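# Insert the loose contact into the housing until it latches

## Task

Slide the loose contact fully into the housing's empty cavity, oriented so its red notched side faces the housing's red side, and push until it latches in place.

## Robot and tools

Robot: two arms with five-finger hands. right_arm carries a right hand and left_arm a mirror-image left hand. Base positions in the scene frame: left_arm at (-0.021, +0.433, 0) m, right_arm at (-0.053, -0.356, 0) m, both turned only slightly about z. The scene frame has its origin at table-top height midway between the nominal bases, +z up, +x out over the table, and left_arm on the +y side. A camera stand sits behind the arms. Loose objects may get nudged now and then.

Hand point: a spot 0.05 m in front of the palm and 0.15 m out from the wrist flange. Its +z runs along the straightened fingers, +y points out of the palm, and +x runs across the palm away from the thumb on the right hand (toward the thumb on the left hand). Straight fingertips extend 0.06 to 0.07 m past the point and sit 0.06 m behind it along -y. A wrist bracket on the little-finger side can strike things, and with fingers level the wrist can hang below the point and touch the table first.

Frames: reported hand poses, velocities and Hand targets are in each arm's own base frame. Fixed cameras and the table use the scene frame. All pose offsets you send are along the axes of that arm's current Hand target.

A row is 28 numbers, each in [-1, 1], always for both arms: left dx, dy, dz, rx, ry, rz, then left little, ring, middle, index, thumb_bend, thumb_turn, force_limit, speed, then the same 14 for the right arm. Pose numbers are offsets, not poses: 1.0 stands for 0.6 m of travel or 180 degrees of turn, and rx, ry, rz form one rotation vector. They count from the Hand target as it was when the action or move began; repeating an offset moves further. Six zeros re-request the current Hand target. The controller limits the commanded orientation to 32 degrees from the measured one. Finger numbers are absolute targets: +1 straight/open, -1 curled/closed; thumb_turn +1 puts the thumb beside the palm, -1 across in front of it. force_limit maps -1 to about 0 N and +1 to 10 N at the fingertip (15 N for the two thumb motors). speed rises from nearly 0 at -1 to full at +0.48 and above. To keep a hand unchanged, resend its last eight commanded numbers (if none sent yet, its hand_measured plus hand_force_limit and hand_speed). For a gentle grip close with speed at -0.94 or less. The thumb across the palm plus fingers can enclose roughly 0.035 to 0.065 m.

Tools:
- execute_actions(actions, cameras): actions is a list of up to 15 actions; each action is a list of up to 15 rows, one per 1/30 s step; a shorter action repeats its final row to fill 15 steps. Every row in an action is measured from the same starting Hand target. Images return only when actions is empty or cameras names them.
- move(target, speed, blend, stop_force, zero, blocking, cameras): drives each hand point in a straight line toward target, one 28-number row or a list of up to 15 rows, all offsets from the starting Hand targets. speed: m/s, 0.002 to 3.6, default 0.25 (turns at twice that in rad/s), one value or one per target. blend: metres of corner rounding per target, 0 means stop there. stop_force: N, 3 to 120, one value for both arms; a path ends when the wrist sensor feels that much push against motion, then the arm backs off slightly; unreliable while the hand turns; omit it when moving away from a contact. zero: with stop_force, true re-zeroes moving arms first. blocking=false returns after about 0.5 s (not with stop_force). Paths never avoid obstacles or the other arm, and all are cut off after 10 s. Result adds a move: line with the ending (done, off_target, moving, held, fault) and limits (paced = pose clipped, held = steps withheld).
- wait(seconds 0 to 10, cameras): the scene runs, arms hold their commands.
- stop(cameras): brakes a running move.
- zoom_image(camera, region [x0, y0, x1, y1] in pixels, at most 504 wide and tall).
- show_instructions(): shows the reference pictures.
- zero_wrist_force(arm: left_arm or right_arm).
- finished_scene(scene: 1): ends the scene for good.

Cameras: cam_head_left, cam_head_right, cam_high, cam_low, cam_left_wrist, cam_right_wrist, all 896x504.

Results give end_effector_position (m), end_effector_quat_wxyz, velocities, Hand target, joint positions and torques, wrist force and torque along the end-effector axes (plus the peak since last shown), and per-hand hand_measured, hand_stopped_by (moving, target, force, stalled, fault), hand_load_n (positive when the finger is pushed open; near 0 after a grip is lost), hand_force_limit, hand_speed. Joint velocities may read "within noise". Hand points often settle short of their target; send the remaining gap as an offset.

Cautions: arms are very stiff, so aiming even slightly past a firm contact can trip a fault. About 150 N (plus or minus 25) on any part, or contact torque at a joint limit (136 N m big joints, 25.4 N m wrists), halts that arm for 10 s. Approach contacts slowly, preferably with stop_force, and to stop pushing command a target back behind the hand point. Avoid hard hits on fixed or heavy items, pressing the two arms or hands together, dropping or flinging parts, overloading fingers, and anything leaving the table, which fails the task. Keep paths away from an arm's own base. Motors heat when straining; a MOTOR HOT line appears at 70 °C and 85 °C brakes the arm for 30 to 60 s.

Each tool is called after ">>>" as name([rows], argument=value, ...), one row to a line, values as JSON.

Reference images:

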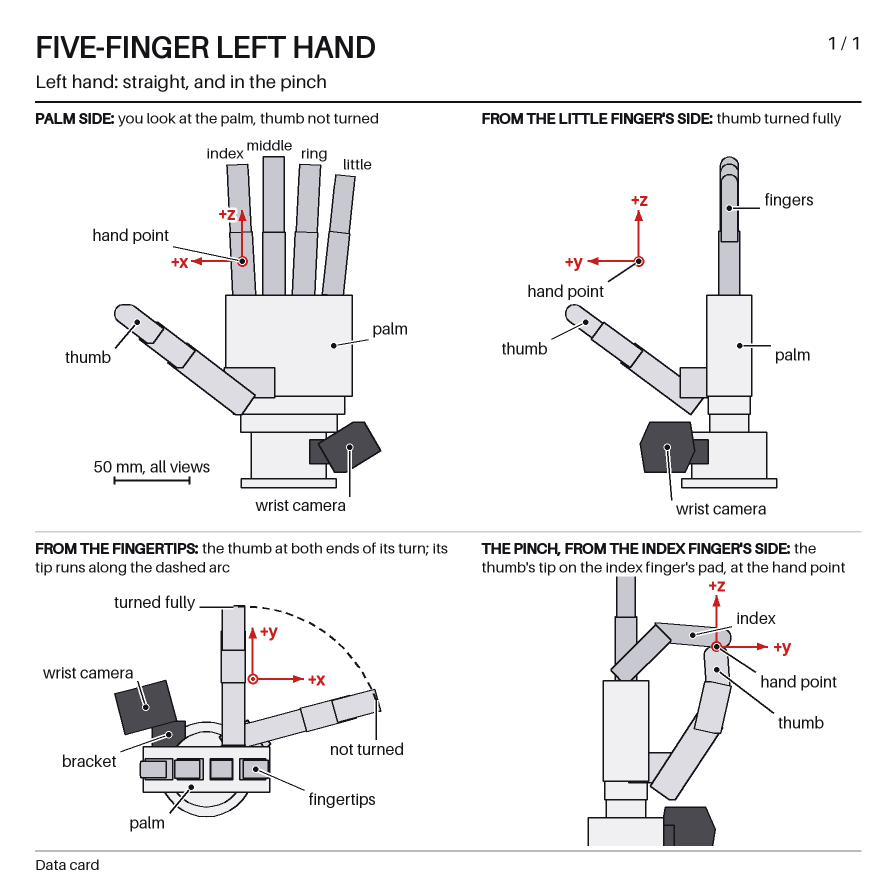

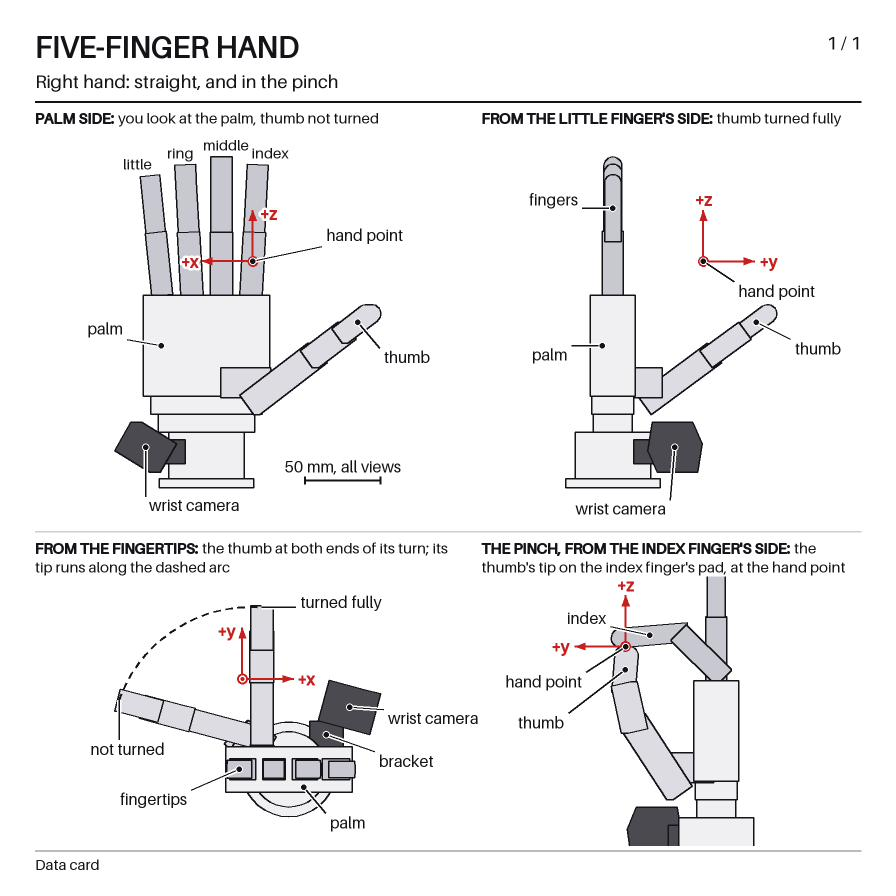

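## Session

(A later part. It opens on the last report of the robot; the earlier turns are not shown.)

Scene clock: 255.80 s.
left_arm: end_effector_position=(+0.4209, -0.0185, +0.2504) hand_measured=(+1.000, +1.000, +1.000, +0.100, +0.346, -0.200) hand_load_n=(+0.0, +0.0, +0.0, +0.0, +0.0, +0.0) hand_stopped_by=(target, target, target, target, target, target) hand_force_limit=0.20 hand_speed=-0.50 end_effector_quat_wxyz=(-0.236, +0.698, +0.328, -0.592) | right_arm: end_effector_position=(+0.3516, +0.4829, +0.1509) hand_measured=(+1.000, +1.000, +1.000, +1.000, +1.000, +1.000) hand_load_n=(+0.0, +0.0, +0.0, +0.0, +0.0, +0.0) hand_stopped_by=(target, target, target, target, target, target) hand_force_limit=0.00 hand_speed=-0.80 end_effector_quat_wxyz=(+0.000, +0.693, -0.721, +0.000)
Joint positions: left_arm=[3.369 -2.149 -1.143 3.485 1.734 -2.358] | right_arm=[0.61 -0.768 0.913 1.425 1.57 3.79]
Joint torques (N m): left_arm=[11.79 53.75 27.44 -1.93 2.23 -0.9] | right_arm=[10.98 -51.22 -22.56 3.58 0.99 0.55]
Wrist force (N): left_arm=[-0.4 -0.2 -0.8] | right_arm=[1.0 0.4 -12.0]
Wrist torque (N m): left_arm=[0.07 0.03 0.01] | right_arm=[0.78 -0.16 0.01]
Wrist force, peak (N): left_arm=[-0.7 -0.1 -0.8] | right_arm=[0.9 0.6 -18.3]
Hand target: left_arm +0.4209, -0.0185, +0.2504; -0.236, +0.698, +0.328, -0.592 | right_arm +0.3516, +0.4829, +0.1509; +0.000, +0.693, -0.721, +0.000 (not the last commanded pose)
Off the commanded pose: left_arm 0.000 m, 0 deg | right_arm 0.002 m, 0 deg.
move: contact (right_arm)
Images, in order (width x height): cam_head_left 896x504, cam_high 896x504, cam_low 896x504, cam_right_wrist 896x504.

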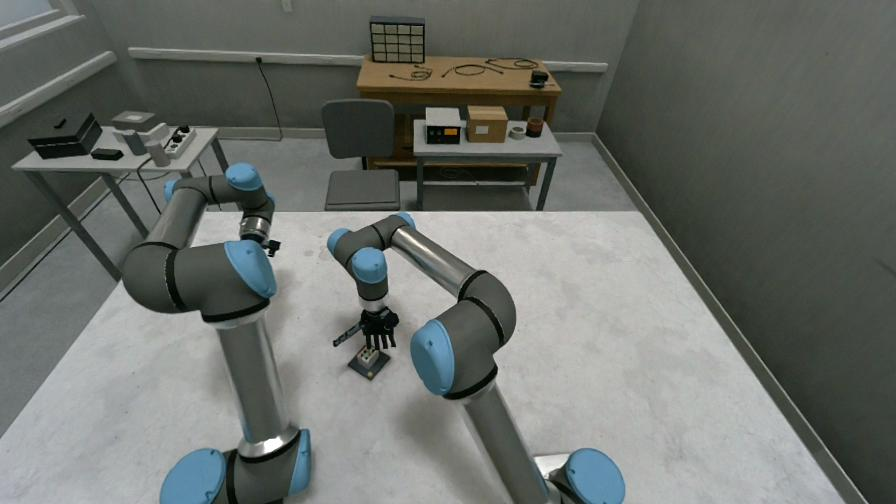

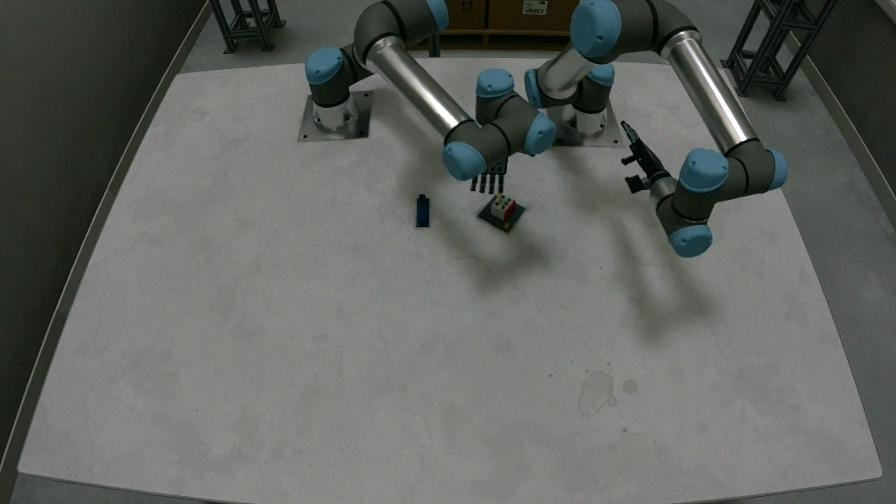

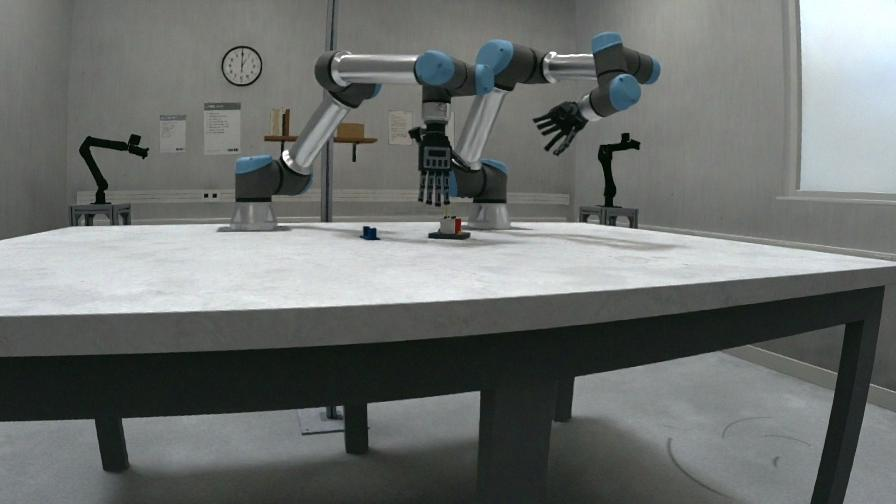

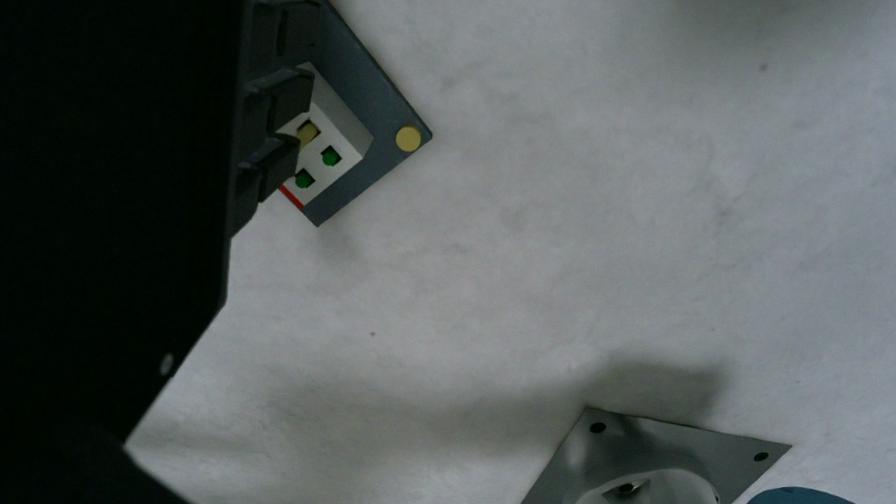

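>>> move(target=[0,0,0,0,0,0,1,1,1,0.1,0.35,-0.2,0.2,-0.5, 0,0,0.0167,0,0,0,1,1,1,1,1,1,0,-0.8], speed=0.004, stop_force=22, zero=false, cameras=["cam_right_wrist","cam_low"])

>>> zoom_image(camera="cam_right_wrist", region=[230, 80, 380, 230])

>>> zoom_image(camera="cam_low", region=[425, 180, 475, 240])

Scene clock: 258.00 s.
left_arm: end_effector_position=(+0.4209, -0.0185, +0.2504) hand_measured=(+1.000, +1.000, +1.000, +0.100, +0.346, -0.200) hand_load_n=(+0.0, +0.0, +0.0, +0.0, +0.0, +0.0) hand_stopped_by=(target, target, target, target, target, target) hand_force_limit=0.20 hand_speed=-0.50 end_effector_quat_wxyz=(-0.236, +0.698, +0.328, -0.592) | right_arm: end_effector_position=(+0.3516, +0.4829, +0.1504) hand_measured=(+1.000, +1.000, +1.000, +1.000, +1.000, +1.000) hand_load_n=(+0.0, +0.0, +0.0, +0.0, +0.0, +0.0) hand_stopped_by=(target, target, target, target, target, target) hand_force_limit=0.00 hand_speed=-0.80 end_effector_quat_wxyz=(-0.001, +0.693, -0.721, +0.000)
Joint positions: left_arm=[3.369 -2.149 -1.143 3.485 1.734 -2.358] | right_arm=[0.61 -0.768 0.914 1.424 1.57 3.79]
Joint torques (N m): left_arm=[11.97 53.75 27.35 -2.01 2.2 -0.68] | right_arm=[8.48 -43.32 -20.56 2.74 0.88 -0.79]
Wrist force (N): left_arm=[-0.4 -0.1 -0.8] | right_arm=[1.0 0.3 -23.1]
Wrist torque (N m): left_arm=[0.11 0.03 0.01] | right_arm=[1.40 -0.26 0.02]
Wrist force, peak (N): left_arm=[-0.7 -0.1 -0.8] | right_arm=[1.1 0.4 -26.2]
Hand target: left_arm +0.4209, -0.0185, +0.2504; -0.236, +0.698, +0.328, -0.592 | right_arm +0.3516, +0.4829, +0.1504; -0.001, +0.693, -0.721, +0.000 (not the last commanded pose)
Off the commanded pose: left_arm 0.000 m, 0 deg | right_arm 0.010 m, 0 deg.
move: contact (right_arm)
Images, in order (width x height): cam_low 896x504, cam_right_wrist 896x504.

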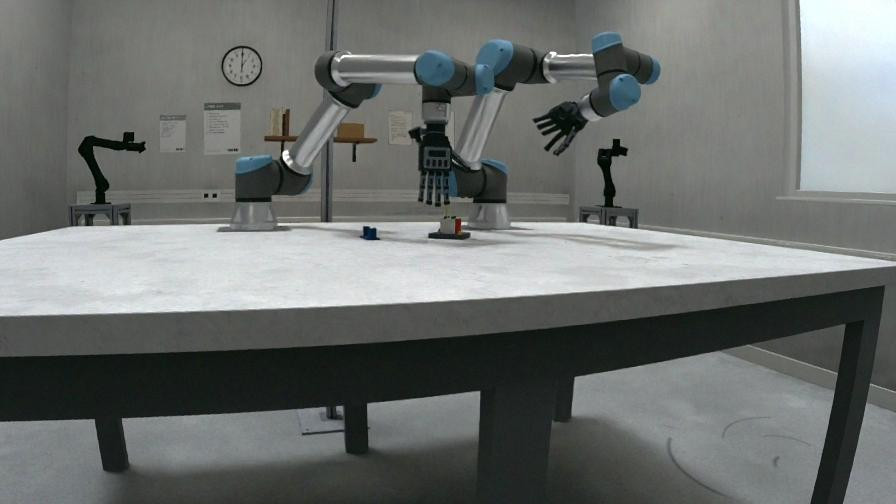

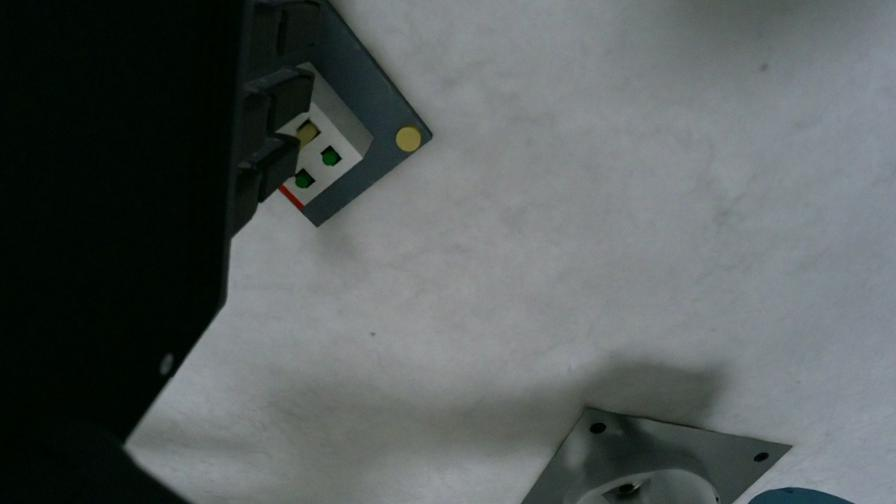

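Scaled by 3.360.

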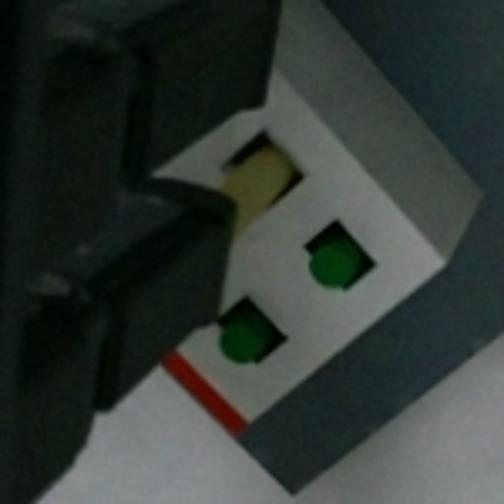

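Scaled by 8.400.

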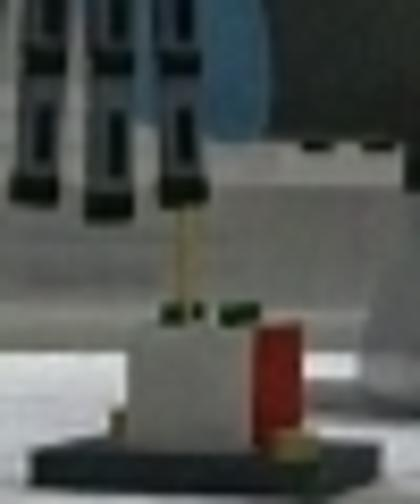

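>>> move(target=[0,0,0,0,0,0,1,1,1,0.1,0.35,-0.2,0.2,-0.5, 0,0,-0.0667,0,0,0,1,1,1,1,1,1,0,-0.8], speed=0.08, cameras=["cam_right_wrist","cam_low","cam_high"])

>>> zoom_image(camera="cam_right_wrist", region=[250, 30, 420, 200])

>>> zoom_image(camera="cam_low", region=[425, 180, 475, 240])

Scene clock: 259.67 s.
left_arm: end_effector_position=(+0.4209, -0.0185, +0.2504) hand_measured=(+1.000, +1.000, +1.000, +0.100, +0.346, -0.200) hand_load_n=(-0.5, +0.0, +0.0, +0.0, +0.0, +0.0) hand_stopped_by=(target, target, target, target, target, target) hand_force_limit=0.20 hand_speed=-0.50 end_effector_quat_wxyz=(-0.236, +0.698, +0.328, -0.592) | right_arm: end_effector_position=(+0.3516, +0.4829, +0.1904) hand_measured=(+1.000, +1.000, +1.000, +1.000, +1.000, +1.000) hand_load_n=(+0.0, +0.0, +0.0, +0.0, +0.0, +0.0) hand_stopped_by=(target, target, target, target, target, target) hand_force_limit=0.00 hand_speed=-0.80 end_effector_quat_wxyz=(-0.001, +0.693, -0.721, +0.000)
Joint positions: left_arm=[3.369 -2.149 -1.143 3.485 1.734 -2.358] | right_arm=[0.61 -0.781 0.834 1.517 1.57 3.79]
Joint torques (N m): left_arm=[11.94 53.45 26.91 -2.03 2.25 -0.78] | right_arm=[-5.16 -44.55 -15.24 1.26 -0.02 -1.23]
Wrist force (N): left_arm=[-0.3 -0.1 -0.7] | right_arm=[0.8 0.7 -0.5]
Wrist torque (N m): left_arm=[0.09 0.03 0.01] | right_arm=[0.09 -0.12 0.00]
Wrist force, peak (N): left_arm=[-0.5 0.1 -1.0] | right_arm=[0.6 0.3 -23.3]
Hand target: left_arm +0.4209, -0.0185, +0.2504; -0.236, +0.698, +0.328, -0.592 | right_arm +0.3516, +0.4829, +0.1904; -0.001, +0.693, -0.721, +0.000
Off the commanded pose: left_arm 0.000 m, 0 deg | right_arm 0.000 m, 0 deg.
move: done
Images, in order (width x height): cam_high 896x504, cam_low 896x504, cam_right_wrist 896x504.

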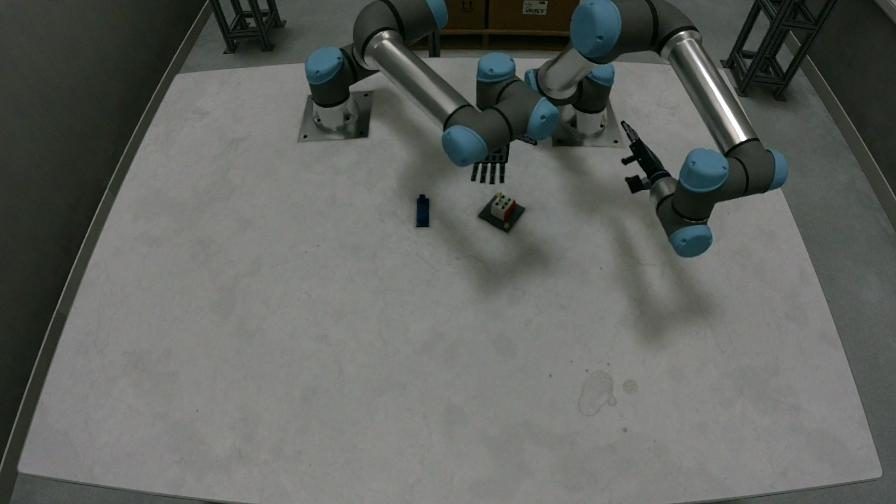

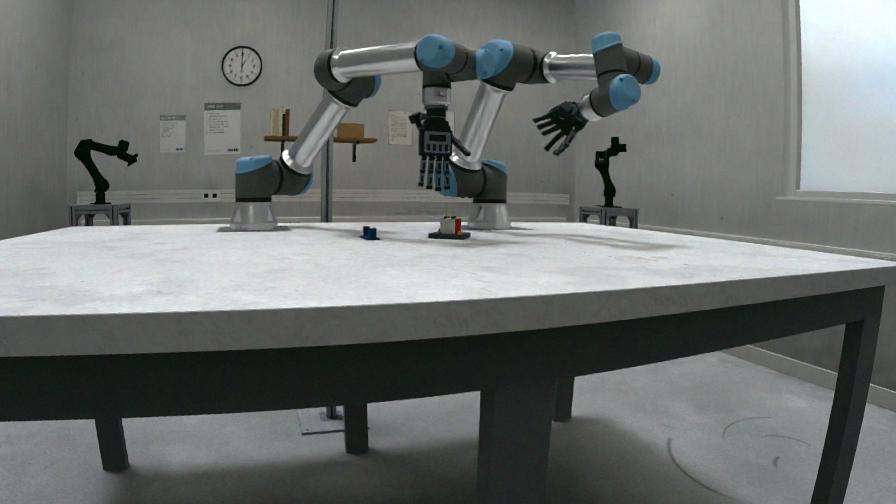

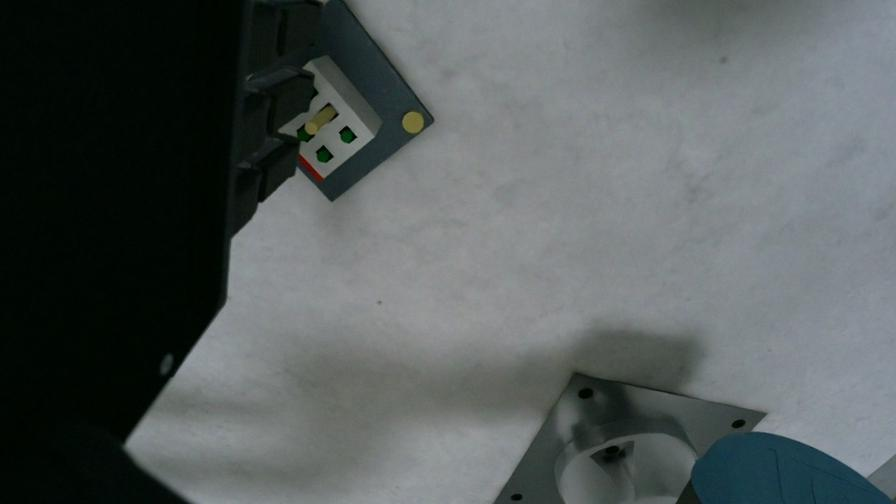

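Scaled by 2.965.

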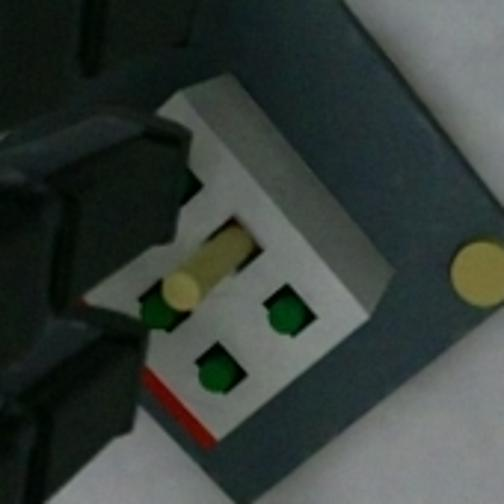

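Scaled by 8.400.

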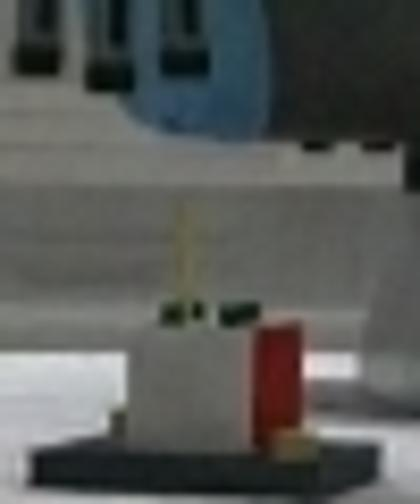

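>>> finished_scene(scene=1)

The scene is finished: the task was done.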